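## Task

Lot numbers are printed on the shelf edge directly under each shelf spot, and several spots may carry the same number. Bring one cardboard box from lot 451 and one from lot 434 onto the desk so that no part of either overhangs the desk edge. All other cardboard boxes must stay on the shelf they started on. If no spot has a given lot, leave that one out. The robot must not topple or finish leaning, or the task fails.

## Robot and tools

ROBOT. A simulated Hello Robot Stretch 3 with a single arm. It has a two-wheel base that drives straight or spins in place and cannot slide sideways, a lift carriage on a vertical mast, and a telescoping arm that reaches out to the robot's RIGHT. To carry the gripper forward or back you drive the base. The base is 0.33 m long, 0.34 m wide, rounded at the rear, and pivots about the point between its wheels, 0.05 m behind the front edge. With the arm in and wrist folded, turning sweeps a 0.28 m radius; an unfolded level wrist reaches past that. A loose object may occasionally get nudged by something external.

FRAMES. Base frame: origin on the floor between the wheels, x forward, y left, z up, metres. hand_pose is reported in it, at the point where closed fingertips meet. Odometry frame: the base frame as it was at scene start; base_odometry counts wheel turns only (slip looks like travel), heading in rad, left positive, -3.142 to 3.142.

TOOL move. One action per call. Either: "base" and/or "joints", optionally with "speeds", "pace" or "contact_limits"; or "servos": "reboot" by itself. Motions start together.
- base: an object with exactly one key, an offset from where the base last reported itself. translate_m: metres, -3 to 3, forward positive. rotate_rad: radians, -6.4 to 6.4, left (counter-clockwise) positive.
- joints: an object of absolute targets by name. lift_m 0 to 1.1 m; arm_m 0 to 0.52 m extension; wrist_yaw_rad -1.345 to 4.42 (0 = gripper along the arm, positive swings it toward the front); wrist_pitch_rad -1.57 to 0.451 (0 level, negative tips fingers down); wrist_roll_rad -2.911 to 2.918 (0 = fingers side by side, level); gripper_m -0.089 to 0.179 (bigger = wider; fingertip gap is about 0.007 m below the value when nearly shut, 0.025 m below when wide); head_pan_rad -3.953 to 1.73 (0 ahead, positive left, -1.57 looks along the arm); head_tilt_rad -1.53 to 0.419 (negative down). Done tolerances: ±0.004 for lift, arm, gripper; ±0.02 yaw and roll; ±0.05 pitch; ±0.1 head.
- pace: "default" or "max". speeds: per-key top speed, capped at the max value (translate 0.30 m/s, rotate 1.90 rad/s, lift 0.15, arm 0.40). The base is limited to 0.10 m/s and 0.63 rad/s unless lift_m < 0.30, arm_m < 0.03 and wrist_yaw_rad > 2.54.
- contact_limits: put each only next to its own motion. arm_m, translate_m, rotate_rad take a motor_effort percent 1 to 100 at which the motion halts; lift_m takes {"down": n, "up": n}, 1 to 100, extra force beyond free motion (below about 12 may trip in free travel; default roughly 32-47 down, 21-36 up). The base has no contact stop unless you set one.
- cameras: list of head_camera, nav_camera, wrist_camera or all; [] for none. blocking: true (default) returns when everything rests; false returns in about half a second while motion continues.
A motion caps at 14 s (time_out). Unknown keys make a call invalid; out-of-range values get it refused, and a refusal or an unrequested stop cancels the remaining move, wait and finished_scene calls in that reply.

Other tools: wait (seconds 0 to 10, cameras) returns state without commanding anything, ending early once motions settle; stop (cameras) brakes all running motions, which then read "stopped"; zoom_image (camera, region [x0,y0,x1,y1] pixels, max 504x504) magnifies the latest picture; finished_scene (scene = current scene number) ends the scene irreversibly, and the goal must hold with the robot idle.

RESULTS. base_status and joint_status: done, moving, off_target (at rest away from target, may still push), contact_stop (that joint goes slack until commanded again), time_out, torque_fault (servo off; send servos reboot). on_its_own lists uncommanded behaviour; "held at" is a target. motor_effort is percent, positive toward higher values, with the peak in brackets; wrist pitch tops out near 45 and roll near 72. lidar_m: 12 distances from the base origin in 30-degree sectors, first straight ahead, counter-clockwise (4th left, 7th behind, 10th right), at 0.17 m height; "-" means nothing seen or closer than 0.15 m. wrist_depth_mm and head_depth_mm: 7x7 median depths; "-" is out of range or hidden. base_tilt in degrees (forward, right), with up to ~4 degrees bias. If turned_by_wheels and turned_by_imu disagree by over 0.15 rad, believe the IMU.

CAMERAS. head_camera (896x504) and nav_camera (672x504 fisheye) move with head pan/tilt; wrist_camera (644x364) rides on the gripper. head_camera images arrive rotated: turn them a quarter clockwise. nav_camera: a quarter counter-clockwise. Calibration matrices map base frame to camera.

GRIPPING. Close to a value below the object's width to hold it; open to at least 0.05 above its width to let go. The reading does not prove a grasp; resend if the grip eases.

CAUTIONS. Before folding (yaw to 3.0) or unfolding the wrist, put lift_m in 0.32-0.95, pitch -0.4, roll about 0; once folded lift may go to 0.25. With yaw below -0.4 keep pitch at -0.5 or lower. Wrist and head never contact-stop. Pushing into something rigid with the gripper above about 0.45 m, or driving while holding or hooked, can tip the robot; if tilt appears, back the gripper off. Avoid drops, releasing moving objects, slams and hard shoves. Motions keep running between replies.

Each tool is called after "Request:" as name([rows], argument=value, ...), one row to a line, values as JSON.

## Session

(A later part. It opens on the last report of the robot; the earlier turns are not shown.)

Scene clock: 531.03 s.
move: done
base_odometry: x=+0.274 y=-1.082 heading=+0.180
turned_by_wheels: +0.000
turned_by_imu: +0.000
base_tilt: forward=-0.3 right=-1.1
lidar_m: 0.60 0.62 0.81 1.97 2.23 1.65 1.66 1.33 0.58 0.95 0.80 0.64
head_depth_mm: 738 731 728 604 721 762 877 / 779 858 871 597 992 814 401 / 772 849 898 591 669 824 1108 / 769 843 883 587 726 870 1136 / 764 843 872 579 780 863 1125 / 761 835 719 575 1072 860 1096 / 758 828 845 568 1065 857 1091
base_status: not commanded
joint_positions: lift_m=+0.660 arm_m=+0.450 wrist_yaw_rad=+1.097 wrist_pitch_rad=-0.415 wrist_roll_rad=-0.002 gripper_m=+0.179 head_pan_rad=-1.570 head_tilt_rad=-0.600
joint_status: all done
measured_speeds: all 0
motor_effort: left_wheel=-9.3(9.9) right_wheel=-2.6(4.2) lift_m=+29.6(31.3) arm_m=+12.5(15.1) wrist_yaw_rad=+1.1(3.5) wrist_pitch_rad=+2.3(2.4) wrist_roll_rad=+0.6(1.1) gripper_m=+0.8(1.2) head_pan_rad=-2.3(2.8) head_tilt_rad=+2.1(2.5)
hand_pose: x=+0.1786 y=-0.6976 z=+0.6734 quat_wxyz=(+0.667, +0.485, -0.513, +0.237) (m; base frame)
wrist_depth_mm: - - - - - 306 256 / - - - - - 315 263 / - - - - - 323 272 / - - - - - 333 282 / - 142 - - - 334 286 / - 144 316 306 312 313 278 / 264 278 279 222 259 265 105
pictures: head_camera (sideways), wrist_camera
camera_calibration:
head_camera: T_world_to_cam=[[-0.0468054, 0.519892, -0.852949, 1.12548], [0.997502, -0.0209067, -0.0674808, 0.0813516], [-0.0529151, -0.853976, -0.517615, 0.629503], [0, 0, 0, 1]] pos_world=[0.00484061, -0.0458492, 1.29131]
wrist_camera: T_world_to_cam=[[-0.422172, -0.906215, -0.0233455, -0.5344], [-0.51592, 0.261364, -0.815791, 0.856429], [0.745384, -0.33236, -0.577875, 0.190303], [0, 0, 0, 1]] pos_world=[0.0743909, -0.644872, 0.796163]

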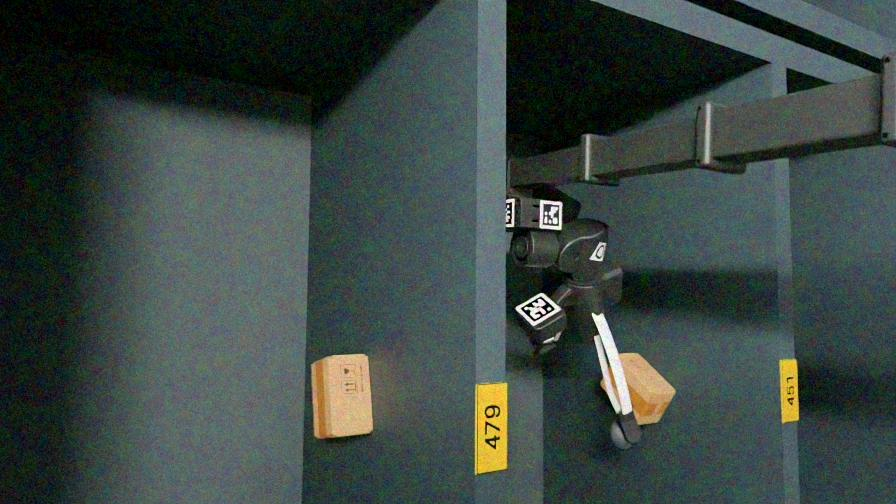

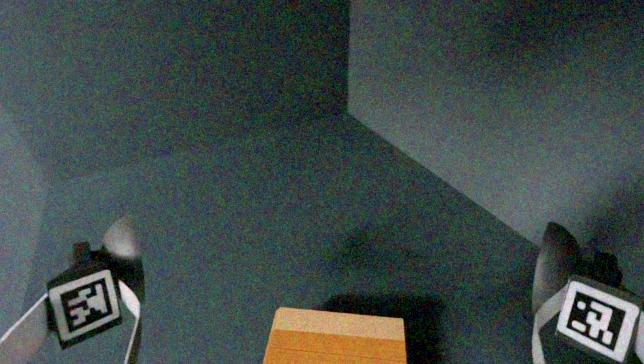

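Aligned nicely, centred. Descend, grip, lift.

Request:
move(joints={"lift_m":0.545}, speeds={"lift_m":0.06}, cameras=["wrist_camera"])

Request:
move(joints={"gripper_m":0.05}, cameras=[])

Request:
move(joints={"lift_m":0.66}, cameras=["wrist_camera"])

Scene clock: 539.50 s.
move: done
base_odometry: x=+0.274 y=-1.082 heading=+0.180
turned_by_wheels: +0.000
turned_by_imu: +0.000
base_tilt: forward=-0.3 right=-1.3
lidar_m: 0.60 0.62 0.81 1.97 2.22 1.65 1.66 1.33 0.58 0.95 0.80 0.63
head_depth_mm: 738 732 726 604 722 761 878 / 776 854 876 598 996 860 918 / 773 850 899 591 1096 651 783 / 767 845 885 585 1085 828 1126 / 765 841 873 580 1075 840 1127 / 761 832 718 573 1079 836 1095 / 755 831 844 570 1066 854 1093
base_status: not commanded
joint_positions: lift_m=+0.545 arm_m=+0.450 wrist_yaw_rad=+1.097 wrist_pitch_rad=-0.415 wrist_roll_rad=-0.002 gripper_m=+0.179 head_pan_rad=-1.570 head_tilt_rad=-0.600
joint_status: all done
measured_speeds: all 0
motor_effort: left_wheel=-9.2(9.8) right_wheel=-3.0(4.4) lift_m=+23.3(27.6) arm_m=-0.1(5.5) wrist_yaw_rad=+2.1(3.8) wrist_pitch_rad=+2.3(2.4) wrist_roll_rad=+0.6(1.0) gripper_m=+0.1(1.0) head_pan_rad=-3.8(3.8) head_tilt_rad=+1.3(2.1)
hand_pose: x=+0.1786 y=-0.6976 z=+0.5584 quat_wxyz=(+0.667, +0.485, -0.513, +0.237) (m; base frame)
wrist_depth_mm: - - - 518 - 309 255 / - - - - - 317 263 / 309 306 305 303 312 311 273 / 255 255 251 164 237 245 244 / 211 202 141 135 140 205 203 / 123 167 139 129 125 174 173 / 148 151 154 146 143 152 107
pictures: wrist_camera
camera_calibration:
wrist_camera: T_world_to_cam=[[-0.422172, -0.906215, -0.0233455, -0.537085], [-0.51592, 0.261364, -0.815791, 0.762613], [0.745384, -0.33236, -0.577875, 0.123847], [0, 0, 0, 1]] pos_world=[0.0743909, -0.644872, 0.681163]

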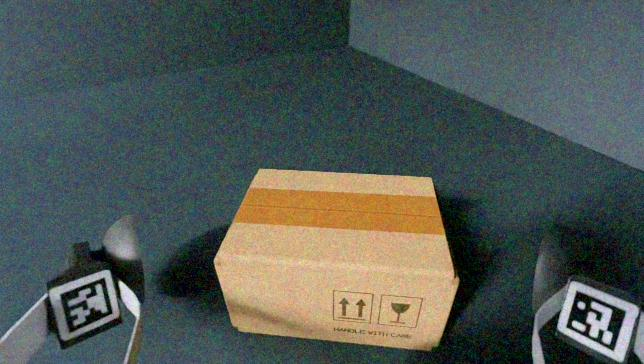

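Scene clock: 541.33 s.
move: done
base_odometry: x=+0.274 y=-1.082 heading=+0.180
turned_by_wheels: +0.000
turned_by_imu: +0.000
base_tilt: forward=-0.2 right=-1.2
lidar_m: 0.60 0.62 0.81 1.97 2.23 1.65 1.66 1.33 0.58 0.95 0.80 0.63
head_depth_mm: 737 732 728 603 720 762 879 / 778 857 874 598 993 859 920 / 771 852 897 591 1100 650 785 / 769 844 885 585 1086 828 1134 / 766 841 875 580 1083 839 1124 / 762 837 719 573 1073 858 1094 / 758 831 846 568 1066 855 1090
base_status: not commanded
joint_positions: lift_m=+0.545 arm_m=+0.450 wrist_yaw_rad=+1.097 wrist_pitch_rad=-0.415 wrist_roll_rad=-0.002 gripper_m=+0.051 head_pan_rad=-1.570 head_tilt_rad=-0.600
joint_status: all done
measured_speeds: all 0
motor_effort: left_wheel=-9.2(9.8) right_wheel=-2.8(3.9) lift_m=+23.4(23.8) arm_m=-4.7(4.7) wrist_yaw_rad=+2.1(4.0) wrist_pitch_rad=+2.2(2.4) wrist_roll_rad=+0.8(1.0) gripper_m=-16.4(88.1) head_pan_rad=-3.1(3.6) head_tilt_rad=+1.2(2.1)
hand_pose: x=+0.1786 y=-0.6976 z=+0.5584 quat_wxyz=(+0.667, +0.485, -0.513, +0.237) (m; base frame)
wrist_depth_mm: - - - 518 - 308 255 / - - - - - 319 262 / 306 307 306 301 312 309 272 / 255 254 252 164 171 248 245 / 210 210 141 135 139 204 202 / 179 178 134 136 135 169 173 / 160 147 154 150 151 145 151
pictures: none
No camera images: "cameras" was empty.

Scene clock: 543.20 s.
move: done
base_odometry: x=+0.274 y=-1.082 heading=+0.180
turned_by_wheels: +0.000
turned_by_imu: +0.000
base_tilt: forward=-0.1 right=-1.3
lidar_m: 0.60 0.62 0.81 1.97 2.22 1.65 1.66 1.33 0.58 0.95 0.80 0.63
head_depth_mm: 739 730 728 603 721 763 881 / 777 855 873 597 991 809 401 / 772 849 902 593 668 825 1119 / 767 847 883 586 725 870 1134 / 764 837 872 580 800 861 1127 / 762 835 718 575 879 860 1092 / 755 830 847 569 1063 853 1093
base_status: not commanded
joint_positions: lift_m=+0.660 arm_m=+0.450 wrist_yaw_rad=+1.097 wrist_pitch_rad=-0.421 wrist_roll_rad=-0.002 gripper_m=+0.051 head_pan_rad=-1.570 head_tilt_rad=-0.600
joint_status: all done
measured_speeds: all 0
motor_effort: left_wheel=-8.7(9.5) right_wheel=-3.1(3.8) lift_m=+29.9(35.7) arm_m=-8.8(8.9) wrist_yaw_rad=+2.8(3.4) wrist_pitch_rad=+3.6(3.6) wrist_roll_rad=+0.5(1.0) gripper_m=-15.9(16.6) head_pan_rad=-3.0(3.9) head_tilt_rad=+0.6(1.5)
hand_pose: x=+0.1779 y=-0.6973 z=+0.6719 quat_wxyz=(+0.668, +0.486, -0.512, +0.235) (m; base frame)
wrist_depth_mm: - - - - - 307 255 / - - - - - 315 263 / - - - - - 324 272 / - - - 162 170 335 283 / - - 137 136 141 341 297 / 315 123 135 137 134 299 298 / 283 261 267 260 259 257 269
pictures: wrist_camera
camera_calibration:
wrist_camera: T_world_to_cam=[[-0.42233, -0.906136, -0.0235598, -0.534226], [-0.520714, 0.263804, -0.811951, 0.85469], [0.741953, -0.330643, -0.58325, 0.195607], [0, 0, 0, 1]] pos_world=[0.0742984, -0.644876, 0.795468]

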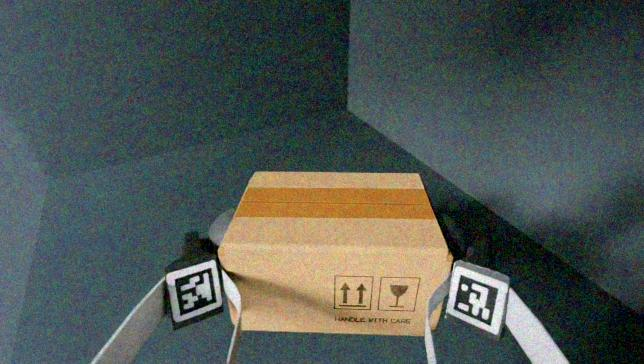

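Request:
move(joints={"arm_m":0.0,"lift_m":0.7}, cameras=[])

Request:
move(joints={"wrist_yaw_rad":2.3,"head_tilt_rad":-0.7}, speeds={"wrist_yaw_rad":1.0}, cameras=[])

Request:
move(base={"translate_m":-0.37}, cameras=[])

Request:
move(base={"rotate_rad":-1.57}, cameras=["wrist_camera"])

Request:
move(base={"translate_m":-0.8}, joints={"lift_m":0.9}, cameras=[])

Request:
move(base={"translate_m":-0.79}, cameras=["nav_camera","head_camera"])

Scene clock: 565.13 s.
move: done
base_odometry: x=+0.274 y=-1.082 heading=+0.180
turned_by_wheels: +0.000
turned_by_imu: +0.000
base_tilt: forward=-0.3 right=-1.1
lidar_m: 0.60 0.62 0.81 1.97 2.23 1.65 1.66 1.33 0.58 0.95 0.80 0.63
head_depth_mm: 738 734 727 604 721 760 882 / 781 856 870 597 988 861 987 / 772 848 901 591 1098 873 1134 / 768 845 882 585 1089 872 1126 / 765 840 872 579 1081 868 1131 / 760 835 720 573 1072 860 1094 / 757 834 848 570 1063 855 1086
base_status: not commanded
joint_positions: lift_m=+0.700 arm_m=+0.001 wrist_yaw_rad=+1.097 wrist_pitch_rad=-0.422 wrist_roll_rad=-0.002 gripper_m=+0.051 head_pan_rad=-1.570 head_tilt_rad=-0.600
joint_status: all done
measured_speeds: all 0
motor_effort: left_wheel=-8.7(9.5) right_wheel=-3.4(4.0) lift_m=+25.4(35.1) arm_m=-13.0(14.8) wrist_yaw_rad=+2.1(3.1) wrist_pitch_rad=+3.6(3.7) wrist_roll_rad=+0.5(1.0) gripper_m=-15.9(16.2) head_pan_rad=-2.9(3.5) head_tilt_rad=-0.2(1.2)
hand_pose: x=+0.1778 y=-0.2478 z=+0.7118 quat_wxyz=(+0.668, +0.487, -0.512, +0.235) (m; base frame)
wrist_depth_mm: 414 447 - - - - - / 438 461 - - - 756 - / 470 - - - - - - / 507 - - 163 162 - - / - 583 136 136 141 - - / - 123 134 137 134 - - / - 123 840 839 149 110 319
pictures: none
No camera images: "cameras" was empty.

Scene clock: 567.00 s.
move: done
base_odometry: x=+0.274 y=-1.082 heading=+0.180
turned_by_wheels: +0.000
turned_by_imu: +0.000
base_tilt: forward=-0.4 right=-1.3
lidar_m: 0.60 0.62 0.81 1.98 2.22 1.65 1.66 1.33 0.58 0.95 0.80 0.63
head_depth_mm: 737 731 674 653 735 859 1139 / 779 872 702 873 935 883 1093 / 778 871 695 1126 989 876 1133 / 772 863 685 1121 982 873 394 / 769 858 678 1118 974 868 1096 / 764 839 670 1101 969 863 1113 / 764 835 660 1093 962 857 1110
base_status: not commanded
joint_positions: lift_m=+0.700 arm_m=+0.001 wrist_yaw_rad=+2.297 wrist_pitch_rad=-0.422 wrist_roll_rad=-0.002 gripper_m=+0.051 head_pan_rad=-1.570 head_tilt_rad=-0.700
joint_status: all done
measured_speeds: all 0
motor_effort: left_wheel=-8.7(9.3) right_wheel=-3.5(3.7) lift_m=+27.7(27.7) arm_m=-11.9(13.5) wrist_yaw_rad=+1.8(5.0) wrist_pitch_rad=+3.5(3.7) wrist_roll_rad=+0.7(0.9) gripper_m=-15.6(16.3) head_pan_rad=-2.6(3.5) head_tilt_rad=-6.2(8.6)
hand_pose: x=+0.1461 y=+0.0031 z=+0.7118 quat_wxyz=(+0.419, +0.690, -0.148, +0.571) (m; base frame)
wrist_depth_mm: - - - - - - - / - - - - - - 424 / - - - - - - 453 / - - - 163 162 - 472 / - - 137 136 141 579 - / - 123 134 136 134 125 - / 919 823 849 833 825 122 -
pictures: none
No camera images: "cameras" was empty.

Scene clock: 571.83 s.
move: done
base_odometry: x=-0.090 y=-1.149 heading=+0.180
turned_by_wheels: +0.000
turned_by_imu: -0.001
base_tilt: forward=-0.3 right=-1.2
lidar_m: 0.97 0.99 1.32 3.73 1.37 1.37 1.30 1.01 1.02 0.51 0.99 1.02
head_depth_mm: 800 894 712 1155 985 1227 1148 / 798 895 703 1143 997 1216 1141 / 795 882 695 1139 989 1212 1135 / 410 467 532 618 926 914 394 / 529 465 531 599 713 882 1096 / 748 843 636 1112 969 1192 1113 / 779 853 660 1105 963 1184 1114
base_status: done
joint_positions: lift_m=+0.700 arm_m=+0.001 wrist_yaw_rad=+2.297 wrist_pitch_rad=-0.422 wrist_roll_rad=-0.002 gripper_m=+0.051 head_pan_rad=-1.570 head_tilt_rad=-0.700
joint_status: not commanded
measured_speeds: all 0
motor_effort: left_wheel=-4.4(11.9) right_wheel=-7.0(11.7) lift_m=+32.0(32.0) arm_m=-10.4(13.0) wrist_yaw_rad=+1.8(3.6) wrist_pitch_rad=+3.6(3.7) wrist_roll_rad=+0.8(1.0) gripper_m=-15.5(16.3) head_pan_rad=-2.7(3.5) head_tilt_rad=-5.5(6.5)
hand_pose: x=+0.1461 y=+0.0031 z=+0.7118 quat_wxyz=(+0.419, +0.690, -0.148, +0.571) (m; base frame)
wrist_depth_mm: - - - - - - - / - - - - - - - / - - - - - - 774 / - - - 170 - - 819 / - - 136 136 141 - - / - 123 134 137 134 955 - / 900 836 849 836 823 820 873
pictures: none
No camera images: "cameras" was empty.

Scene clock: 575.43 s.
move: done
base_odometry: x=-0.090 y=-1.149 heading=-1.389
turned_by_wheels: -1.570
turned_by_imu: -1.545
base_tilt: forward=-0.4 right=-1.3
lidar_m: 0.51 0.99 1.02 0.97 1.00 1.33 3.74 1.38 1.36 1.29 1.00 1.01
head_depth_mm: 1081 1208 1368 1592 1698 1401 1192 / 1078 1198 1362 1585 1678 1390 1190 / 1075 1198 1361 1582 1673 1384 1180 / 1071 1191 1361 1562 1652 1367 394 / 1062 1188 1348 1560 1650 1361 1161 / 1052 1181 1355 1566 1631 1358 1159 / 1075 1195 1353 1571 1628 1350 1151
base_status: done
joint_positions: lift_m=+0.700 arm_m=+0.001 wrist_yaw_rad=+2.297 wrist_pitch_rad=-0.422 wrist_roll_rad=-0.002 gripper_m=+0.051 head_pan_rad=-1.570 head_tilt_rad=-0.700
joint_status: not commanded
measured_speeds: all 0
motor_effort: left_wheel=+7.8(11.8) right_wheel=-10.5(14.0) lift_m=+31.1(31.9) arm_m=-12.2(13.5) wrist_yaw_rad=+3.3(3.8) wrist_pitch_rad=+3.5(3.7) wrist_roll_rad=+0.6(1.0) gripper_m=-15.4(16.3) head_pan_rad=-2.0(3.2) head_tilt_rad=-5.2(6.3)
hand_pose: x=+0.1461 y=+0.0031 z=+0.7118 quat_wxyz=(+0.419, +0.690, -0.148, +0.571) (m; base frame)
wrist_depth_mm: - - - - - - 355 / - - - - - 412 382 / - - - - - 451 - / 926 - - 171 539 - - / - - 136 136 141 514 - / - 123 135 136 134 122 892 / 897 822 856 828 783 122 -
pictures: wrist_camera
camera_calibration:
wrist_camera: T_world_to_cam=[[0.691538, -0.721954, -0.0236123, -0.0753763], [-0.4348, -0.389932, -0.811728, 0.675099], [0.576823, 0.571607, -0.583558, 0.495497], [0, 0, 0, 1]] pos_world=[0.0598439, -0.0744049, 0.835368]

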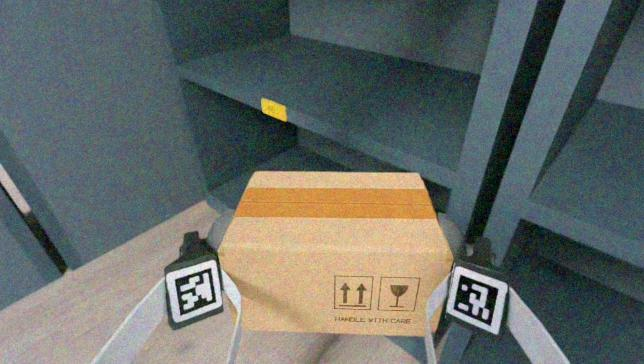

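Scene clock: 584.57 s.
move: done
base_odometry: x=-0.235 y=-0.362 heading=-1.389
turned_by_wheels: +0.000
turned_by_imu: -0.001
base_tilt: forward=-0.3 right=-1.3
lidar_m: 1.30 1.39 0.98 0.94 0.96 1.28 2.97 1.02 0.94 0.95 1.36 1.59
head_depth_mm: 1120 1263 1343 972 833 - - / 1122 1253 1331 958 828 - - / 1113 1252 1331 1077 1581 - - / 1113 1246 1408 1623 1708 - - / 1103 1239 1398 1613 1658 1435 1164 / 1080 1204 1376 1576 1640 1361 1160 / 1083 1195 1364 1575 1642 1349 1157
base_status: done
joint_positions: lift_m=+0.900 arm_m=+0.001 wrist_yaw_rad=+2.297 wrist_pitch_rad=-0.422 wrist_roll_rad=-0.002 gripper_m=+0.051 head_pan_rad=-1.570 head_tilt_rad=-0.700
joint_status: all done
measured_speeds: all 0
motor_effort: left_wheel=-0.7(9.9) right_wheel=-11.9(15.1) lift_m=+30.6(34.9) arm_m=-7.6(12.4) wrist_yaw_rad=+2.1(3.6) wrist_pitch_rad=+3.6(3.7) wrist_roll_rad=+0.8(1.0) gripper_m=-15.8(16.3) head_pan_rad=-2.1(2.9) head_tilt_rad=-3.4(5.9)
hand_pose: x=+0.1461 y=+0.0031 z=+0.9118 quat_wxyz=(+0.419, +0.690, -0.147, +0.571) (m; base frame)
wrist_depth_mm: - - - - - - - / - - - - - - - / - - - - - - - / - - - 171 - - - / - - 137 136 141 - - / - 123 135 137 134 - - / - - - - - - -
pictures: none
No camera images: "cameras" was empty.

Scene clock: 593.60 s.
move: done
base_odometry: x=-0.377 y=+0.415 heading=-1.389
turned_by_wheels: +0.000
turned_by_imu: -0.001
base_tilt: forward=-0.3 right=-1.2
lidar_m: 2.09 1.34 0.95 0.91 0.93 1.24 2.18 2.03 1.18 0.72 1.04 1.86
head_depth_mm: 1149 1289 1345 939 1547 - - / 1149 1285 1331 954 1528 - - / 1139 1273 1315 949 1252 - - / 1144 1272 1296 944 819 - - / 1131 1261 1278 936 1105 1437 1159 / 1129 1264 1258 923 1503 1362 1158 / 1126 1252 1246 920 1358 1348 1156
base_status: done
joint_positions: lift_m=+0.900 arm_m=+0.001 wrist_yaw_rad=+2.297 wrist_pitch_rad=-0.422 wrist_roll_rad=-0.002 gripper_m=+0.051 head_pan_rad=-1.570 head_tilt_rad=-0.700
joint_status: not commanded
measured_speeds: all 0
motor_effort: left_wheel=-4.9(9.7) right_wheel=-7.3(15.2) lift_m=+29.2(31.4) arm_m=-2.5(7.7) wrist_yaw_rad=+2.5(3.8) wrist_pitch_rad=+3.6(3.7) wrist_roll_rad=+0.6(1.1) gripper_m=-15.8(16.3) head_pan_rad=-1.8(2.5) head_tilt_rad=-2.5(4.7)
hand_pose: x=+0.1461 y=+0.0031 z=+0.9118 quat_wxyz=(+0.419, +0.690, -0.147, +0.571) (m; base frame)
wrist_depth_mm: - - - - - - - / - - - - - - - / - - - - - - - / - - - 171 - - - / - - 136 136 141 - - / - 124 134 136 134 - - / - - - - - - -
pictures: head_camera (sideways), nav_camera (sideways)
camera_calibration:
head_camera: T_world_to_cam=[[-0.0467438, 0.602769, -0.796546, 1.05194], [0.997494, -0.0142338, -0.0693073, 0.0837119], [-0.0531141, -0.797789, -0.600593, 0.737478], [0, 0, 0, 1]] pos_world=[0.00484023, -0.0445351, 1.28665]
nav_camera: T_world_to_cam=[[0.0174928, -0.623898, 0.78131, -0.973431], [-0.99979, -0.0192733, 0.00699416, 0.0471253], [0.0106947, -0.781268, -0.624104, 0.765361], [0, 0, 0, 1]] pos_world=[0.0559581, -0.00846066, 1.23789]

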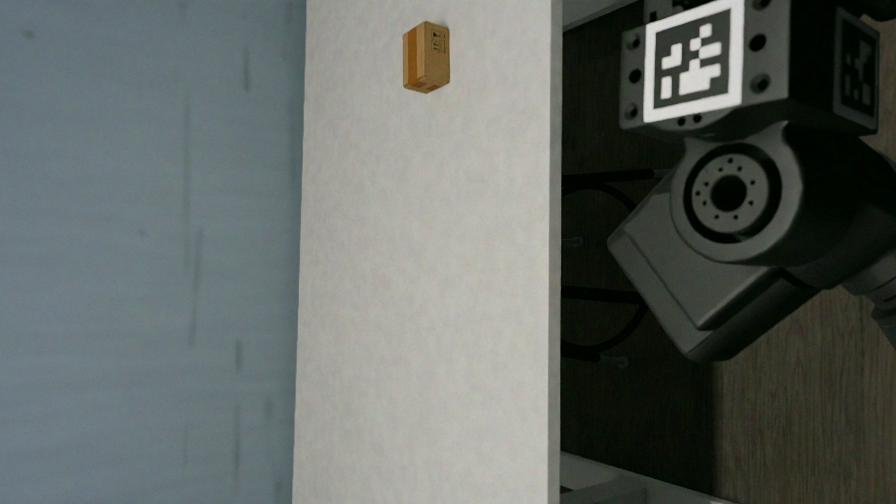

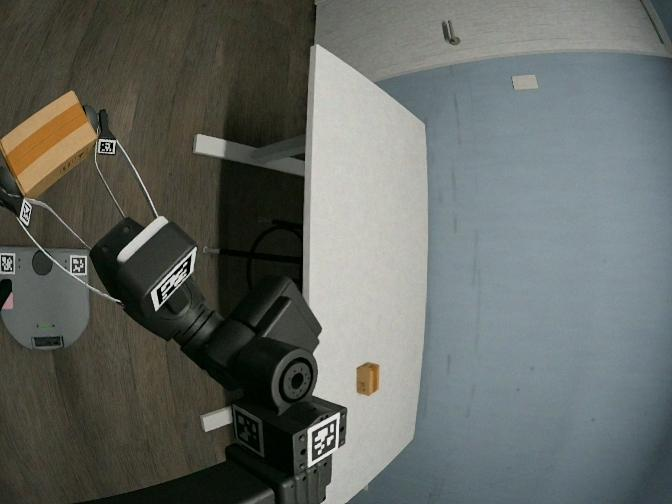

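Same placement; retract to be tidy.

Request:
move(joints={"wrist_yaw_rad":0.0}, speeds={"wrist_yaw_rad":1.0}, cameras=[])

Request:
move(joints={"arm_m":0.46}, cameras=[])

Request:
move(joints={"lift_m":0.77}, cameras=[])

Request:
move(joints={"lift_m":0.722}, speeds={"lift_m":0.02}, contact_limits={"lift_m":{"down":14}}, cameras=["wrist_camera"])

Request:
move(joints={"gripper_m":0.179}, cameras=[])

Request:
move(joints={"lift_m":0.86}, cameras=["wrist_camera","nav_camera"])

Scene clock: 608.37 s.
move: done
base_odometry: x=-0.377 y=+0.415 heading=-1.389
turned_by_wheels: +0.000
turned_by_imu: +0.000
base_tilt: forward=-0.3 right=-1.3
lidar_m: 2.09 1.34 0.95 0.91 0.93 1.24 2.18 2.03 1.18 0.72 1.03 1.85
head_depth_mm: 1145 1289 1334 940 1560 - - / 1147 1289 1322 957 1540 - - / 1142 1272 1309 953 480 292 - / 1143 1264 1296 941 290 291 - / 1135 1263 1279 931 783 1331 1163 / 1126 1256 1265 927 1509 1358 1165 / 1129 1256 1246 919 1348 1345 1152
base_status: not commanded
joint_positions: lift_m=+0.900 arm_m=+0.001 wrist_yaw_rad=+0.003 wrist_pitch_rad=-0.422 wrist_roll_rad=-0.002 gripper_m=+0.051 head_pan_rad=-1.570 head_tilt_rad=-0.700
joint_status: all done
measured_speeds: all 0
motor_effort: left_wheel=-4.8(5.6) right_wheel=-7.1(8.2) lift_m=+28.7(29.9) arm_m=+0.7(1.6) wrist_yaw_rad=-4.1(6.2) wrist_pitch_rad=+3.6(3.7) wrist_roll_rad=+0.8(1.1) gripper_m=-15.6(16.4) head_pan_rad=-0.9(2.1) head_tilt_rad=-2.3(3.2)
hand_pose: x=-0.0208 y=-0.3694 z=+0.9118 quat_wxyz=(+0.693, +0.150, -0.690, -0.147) (m; base frame)
wrist_depth_mm: - - - - - - - / - - - - - - - / - - - - - 619 - / - - - 162 162 - - / - - 136 136 141 - - / - 123 134 137 134 - - / - - - - - - -
pictures: none
No camera images: "cameras" was empty.

Scene clock: 612.93 s.
move: done
base_odometry: x=-0.377 y=+0.415 heading=-1.389
turned_by_wheels: +0.000
turned_by_imu: +0.000
base_tilt: forward=-0.4 right=-1.2
lidar_m: 2.08 1.34 0.95 0.91 0.93 1.24 2.18 2.04 1.18 0.72 1.04 1.85
head_depth_mm: 1149 1288 1338 305 - 1363 1192 / 1148 1256 430 361 1547 1384 1188 / 1138 1220 558 951 1252 1381 1173 / 1141 1243 655 940 1519 1339 1175 / 1137 1265 1276 935 1111 1360 1166 / 1125 1258 1260 925 1510 1359 1159 / 1125 1258 1247 918 1356 1348 1151
base_status: not commanded
joint_positions: lift_m=+0.900 arm_m=+0.460 wrist_yaw_rad=+0.003 wrist_pitch_rad=-0.422 wrist_roll_rad=-0.002 gripper_m=+0.051 head_pan_rad=-1.570 head_tilt_rad=-0.700
joint_status: all done
measured_speeds: all 0
motor_effort: left_wheel=-4.8(5.8) right_wheel=-7.1(8.1) lift_m=+28.1(29.4) arm_m=+13.1(15.2) wrist_yaw_rad=-2.1(4.6) wrist_pitch_rad=+3.5(3.7) wrist_roll_rad=+0.6(1.0) gripper_m=-16.2(16.2) head_pan_rad=-1.1(2.2) head_tilt_rad=-1.8(2.5)
hand_pose: x=-0.0208 y=-0.8289 z=+0.9118 quat_wxyz=(+0.693, +0.150, -0.690, -0.147) (m; base frame)
wrist_depth_mm: - - - - - - - / - - - - - - - / - - - - - - - / - - - 162 162 - - / - - 136 136 141 - - / - - 134 136 134 - - / - - - 150 - 110 -
pictures: none
No camera images: "cameras" was empty.

Scene clock: 614.93 s.
move: done
base_odometry: x=-0.377 y=+0.415 heading=-1.389
turned_by_wheels: +0.000
turned_by_imu: +0.000
base_tilt: forward=-0.2 right=-1.3
lidar_m: 2.08 1.34 0.95 0.91 0.93 1.24 2.19 2.03 1.18 0.72 1.04 1.85
head_depth_mm: 1147 1288 1337 941 1561 347 290 / 1144 1280 1324 893 405 339 1111 / 1144 1280 1315 632 1252 1381 1172 / 1134 1267 1300 842 1533 1344 1170 / 1131 1263 1277 931 1109 1360 1169 / 1129 1259 1270 925 1502 1358 1154 / 1120 1249 1241 917 1363 1347 1158
base_status: not commanded
joint_positions: lift_m=+0.770 arm_m=+0.460 wrist_yaw_rad=+0.003 wrist_pitch_rad=-0.422 wrist_roll_rad=-0.002 gripper_m=+0.051 head_pan_rad=-1.570 head_tilt_rad=-0.700
joint_status: all done
measured_speeds: all 0
motor_effort: left_wheel=-4.8(5.4) right_wheel=-7.2(8.2) lift_m=+25.0(27.6) arm_m=+13.0(13.8) wrist_yaw_rad=-2.4(4.7) wrist_pitch_rad=+3.6(3.8) wrist_roll_rad=+0.6(0.9) gripper_m=-15.2(16.1) head_pan_rad=-1.4(1.8) head_tilt_rad=-1.1(2.0)
hand_pose: x=-0.0208 y=-0.8289 z=+0.7818 quat_wxyz=(+0.693, +0.150, -0.690, -0.147) (m; base frame)
wrist_depth_mm: - - - - - - - / - - - - - - - / - - - - - - - / - - - 162 162 - - / - - 137 136 141 - - / - - 135 137 134 - - / - - - 149 - 110 -
pictures: none
No camera images: "cameras" was empty.

Scene clock: 617.73 s.
move: done
base_odometry: x=-0.377 y=+0.415 heading=-1.389
turned_by_wheels: +0.000
turned_by_imu: +0.000
base_tilt: forward=-0.4 right=-1.1
lidar_m: 2.08 1.35 0.95 0.91 0.93 1.24 2.18 2.04 1.18 0.72 1.03 1.86
head_depth_mm: 1149 1290 1341 942 1565 1391 343 / 1147 1280 1325 954 491 379 335 / 1140 1272 1309 651 794 1383 1178 / 1135 1275 1297 728 1522 1340 1163 / 1135 1264 1283 934 1115 1357 1165 / 1136 1262 1265 922 1500 1356 1164 / 1125 1250 1249 919 1352 1352 1153
base_status: not commanded
joint_positions: lift_m=+0.722 arm_m=+0.460 wrist_yaw_rad=+0.003 wrist_pitch_rad=-0.378 wrist_roll_rad=-0.002 gripper_m=+0.051 head_pan_rad=-1.570 head_tilt_rad=-0.700
joint_status: all done
measured_speeds: all 0
motor_effort: left_wheel=-4.8(5.4) right_wheel=-7.5(8.3) lift_m=+20.3(26.1) arm_m=+12.7(13.3) wrist_yaw_rad=-3.3(4.7) wrist_pitch_rad=-4.4(4.9) wrist_roll_rad=+0.7(1.0) gripper_m=-15.5(16.4) head_pan_rad=-1.2(1.8) head_tilt_rad=-0.5(1.8)
contact_limits: lift_m down 14 (down: maximum 72; up: maximum 65)
hand_pose: x=-0.0208 y=-0.8342 z=+0.7437 quat_wxyz=(+0.696, +0.134, -0.693, -0.132) (m; base frame)
wrist_depth_mm: - - - - - - - / - - - - - - - / - - - - - - - / - - 161 158 157 - - / - - 135 134 139 - - / - - 134 139 134 - - / - - - 151 - 110 -
pictures: wrist_camera
camera_calibration:
wrist_camera: T_world_to_cam=[[-0.998895, -0.0415826, -0.0218873, -0.0325425], [-0.00449972, 0.548277, -0.836285, 1.11171], [0.0467752, -0.835262, -0.547858, -0.122224], [0, 0, 0, 1]] pos_world=[-0.0217871, -0.712968, 0.862033]

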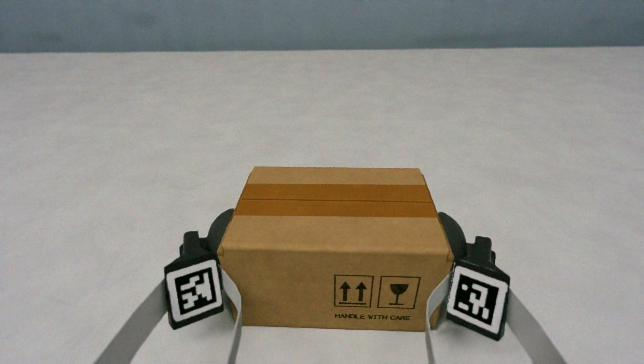

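Scene clock: 619.57 s.
move: done
base_odometry: x=-0.377 y=+0.415 heading=-1.389
turned_by_wheels: +0.000
turned_by_imu: +0.000
base_tilt: forward=-0.2 right=-1.1
lidar_m: 2.09 1.34 0.96 0.91 0.93 1.24 2.18 2.04 1.18 0.72 1.04 1.86
head_depth_mm: 1146 1291 1335 941 1565 1396 343 / 1141 1286 1329 952 493 380 335 / 1144 1271 1309 650 795 1377 1178 / 1137 1273 1297 739 1523 1338 1169 / 1131 1259 1276 925 1110 1358 1166 / 1130 1261 1268 920 1499 1354 1163 / 1131 1255 1244 919 1348 1355 1158
base_status: not commanded
joint_positions: lift_m=+0.722 arm_m=+0.460 wrist_yaw_rad=-0.003 wrist_pitch_rad=-0.409 wrist_roll_rad=-0.002 gripper_m=+0.179 head_pan_rad=-1.570 head_tilt_rad=-0.700
joint_status: all done
measured_speeds: all 0
motor_effort: left_wheel=-4.6(5.3) right_wheel=-6.8(7.8) lift_m=+30.3(31.2) arm_m=+3.8(12.9) wrist_yaw_rad=+1.7(4.1) wrist_pitch_rad=+1.3(4.5) wrist_roll_rad=+0.8(0.9) gripper_m=+1.1(84.6) head_pan_rad=-1.0(1.6) head_tilt_rad=-0.6(1.4)
contact_limits: lift_m down 14 (down: maximum 72; up: maximum 65)
hand_pose: x=-0.0222 y=-0.8305 z=+0.7366 quat_wxyz=(+0.693, +0.143, -0.691, -0.145) (m; base frame)
wrist_depth_mm: - - - - - - - / - - - - - - - / - - - - - - - / - - 144 149 149 - - / - 142 133 131 129 - - / - 125 147 145 143 - - / - - - - - - 105
pictures: none
No camera images: "cameras" was empty.

Scene clock: 621.67 s.
move: done
base_odometry: x=-0.377 y=+0.415 heading=-1.389
turned_by_wheels: +0.000
turned_by_imu: +0.000
base_tilt: forward=-0.2 right=-1.0
lidar_m: 2.09 1.34 0.95 0.91 0.93 1.24 2.19 2.03 1.18 0.72 1.04 1.86
head_depth_mm: 1149 1282 1333 932 300 - 1159 / 1147 1275 1140 376 797 1378 1188 / 1140 1276 573 949 1250 1385 1180 / 1132 1269 605 927 1526 1345 1170 / 1133 1268 1284 934 1110 1362 1162 / 1126 1258 1262 928 1510 1359 1155 / 1127 1260 1246 917 1360 1353 1154
base_status: not commanded
joint_positions: lift_m=+0.860 arm_m=+0.460 wrist_yaw_rad=-0.003 wrist_pitch_rad=-0.413 wrist_roll_rad=-0.002 gripper_m=+0.179 head_pan_rad=-1.570 head_tilt_rad=-0.700
joint_status: all done
measured_speeds: all 0
motor_effort: left_wheel=-4.9(5.4) right_wheel=-6.3(7.2) lift_m=+31.0(34.7) arm_m=-7.9(7.9) wrist_yaw_rad=+2.3(3.6) wrist_pitch_rad=+1.8(2.0) wrist_roll_rad=+0.7(1.1) gripper_m=+0.7(1.1) head_pan_rad=-1.2(1.6) head_tilt_rad=+0.2(1.0)
hand_pose: x=-0.0222 y=-0.8301 z=+0.8739 quat_wxyz=(+0.693, +0.144, -0.691, -0.146) (m; base frame)
wrist_depth_mm: - - - - - - - / - - - - - - - / - - - - - - - / - - - - - - - / - 142 - - - - - / - 126 - - - - - / - - - 237 236 - 105
pictures: nav_camera (sideways), wrist_camera
camera_calibration:
nav_camera: T_world_to_cam=[[0.0174928, -0.623898, 0.78131, -0.973431], [-0.99979, -0.0192733, 0.00699416, 0.0471253], [0.0106947, -0.781268, -0.624104, 0.765361], [0, 0, 0, 1]] pos_world=[0.0559581, -0.00846066, 1.23789]
wrist_camera: T_world_to_cam=[[-0.999129, -0.034679, -0.0231874, -0.0240827], [-0.00105022, 0.576562, -0.817053, 1.22509], [0.0417035, -0.816317, -0.576097, -0.00702581], [0, 0, 0, 1]] pos_world=[-0.0224822, -0.712914, 0.996361]

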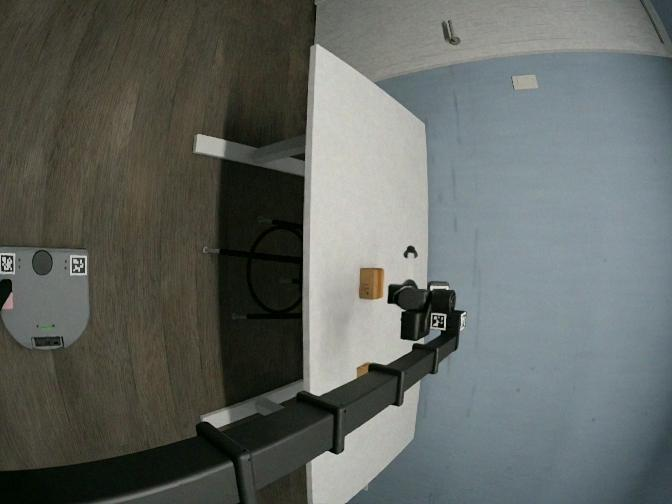

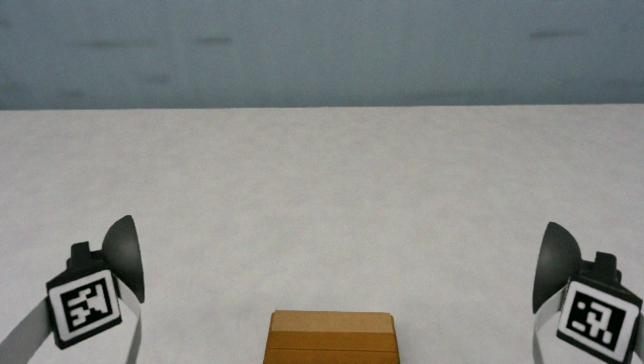

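Both placed.

Request:
finished_scene(scene=2)

The scene is finished: the task was done.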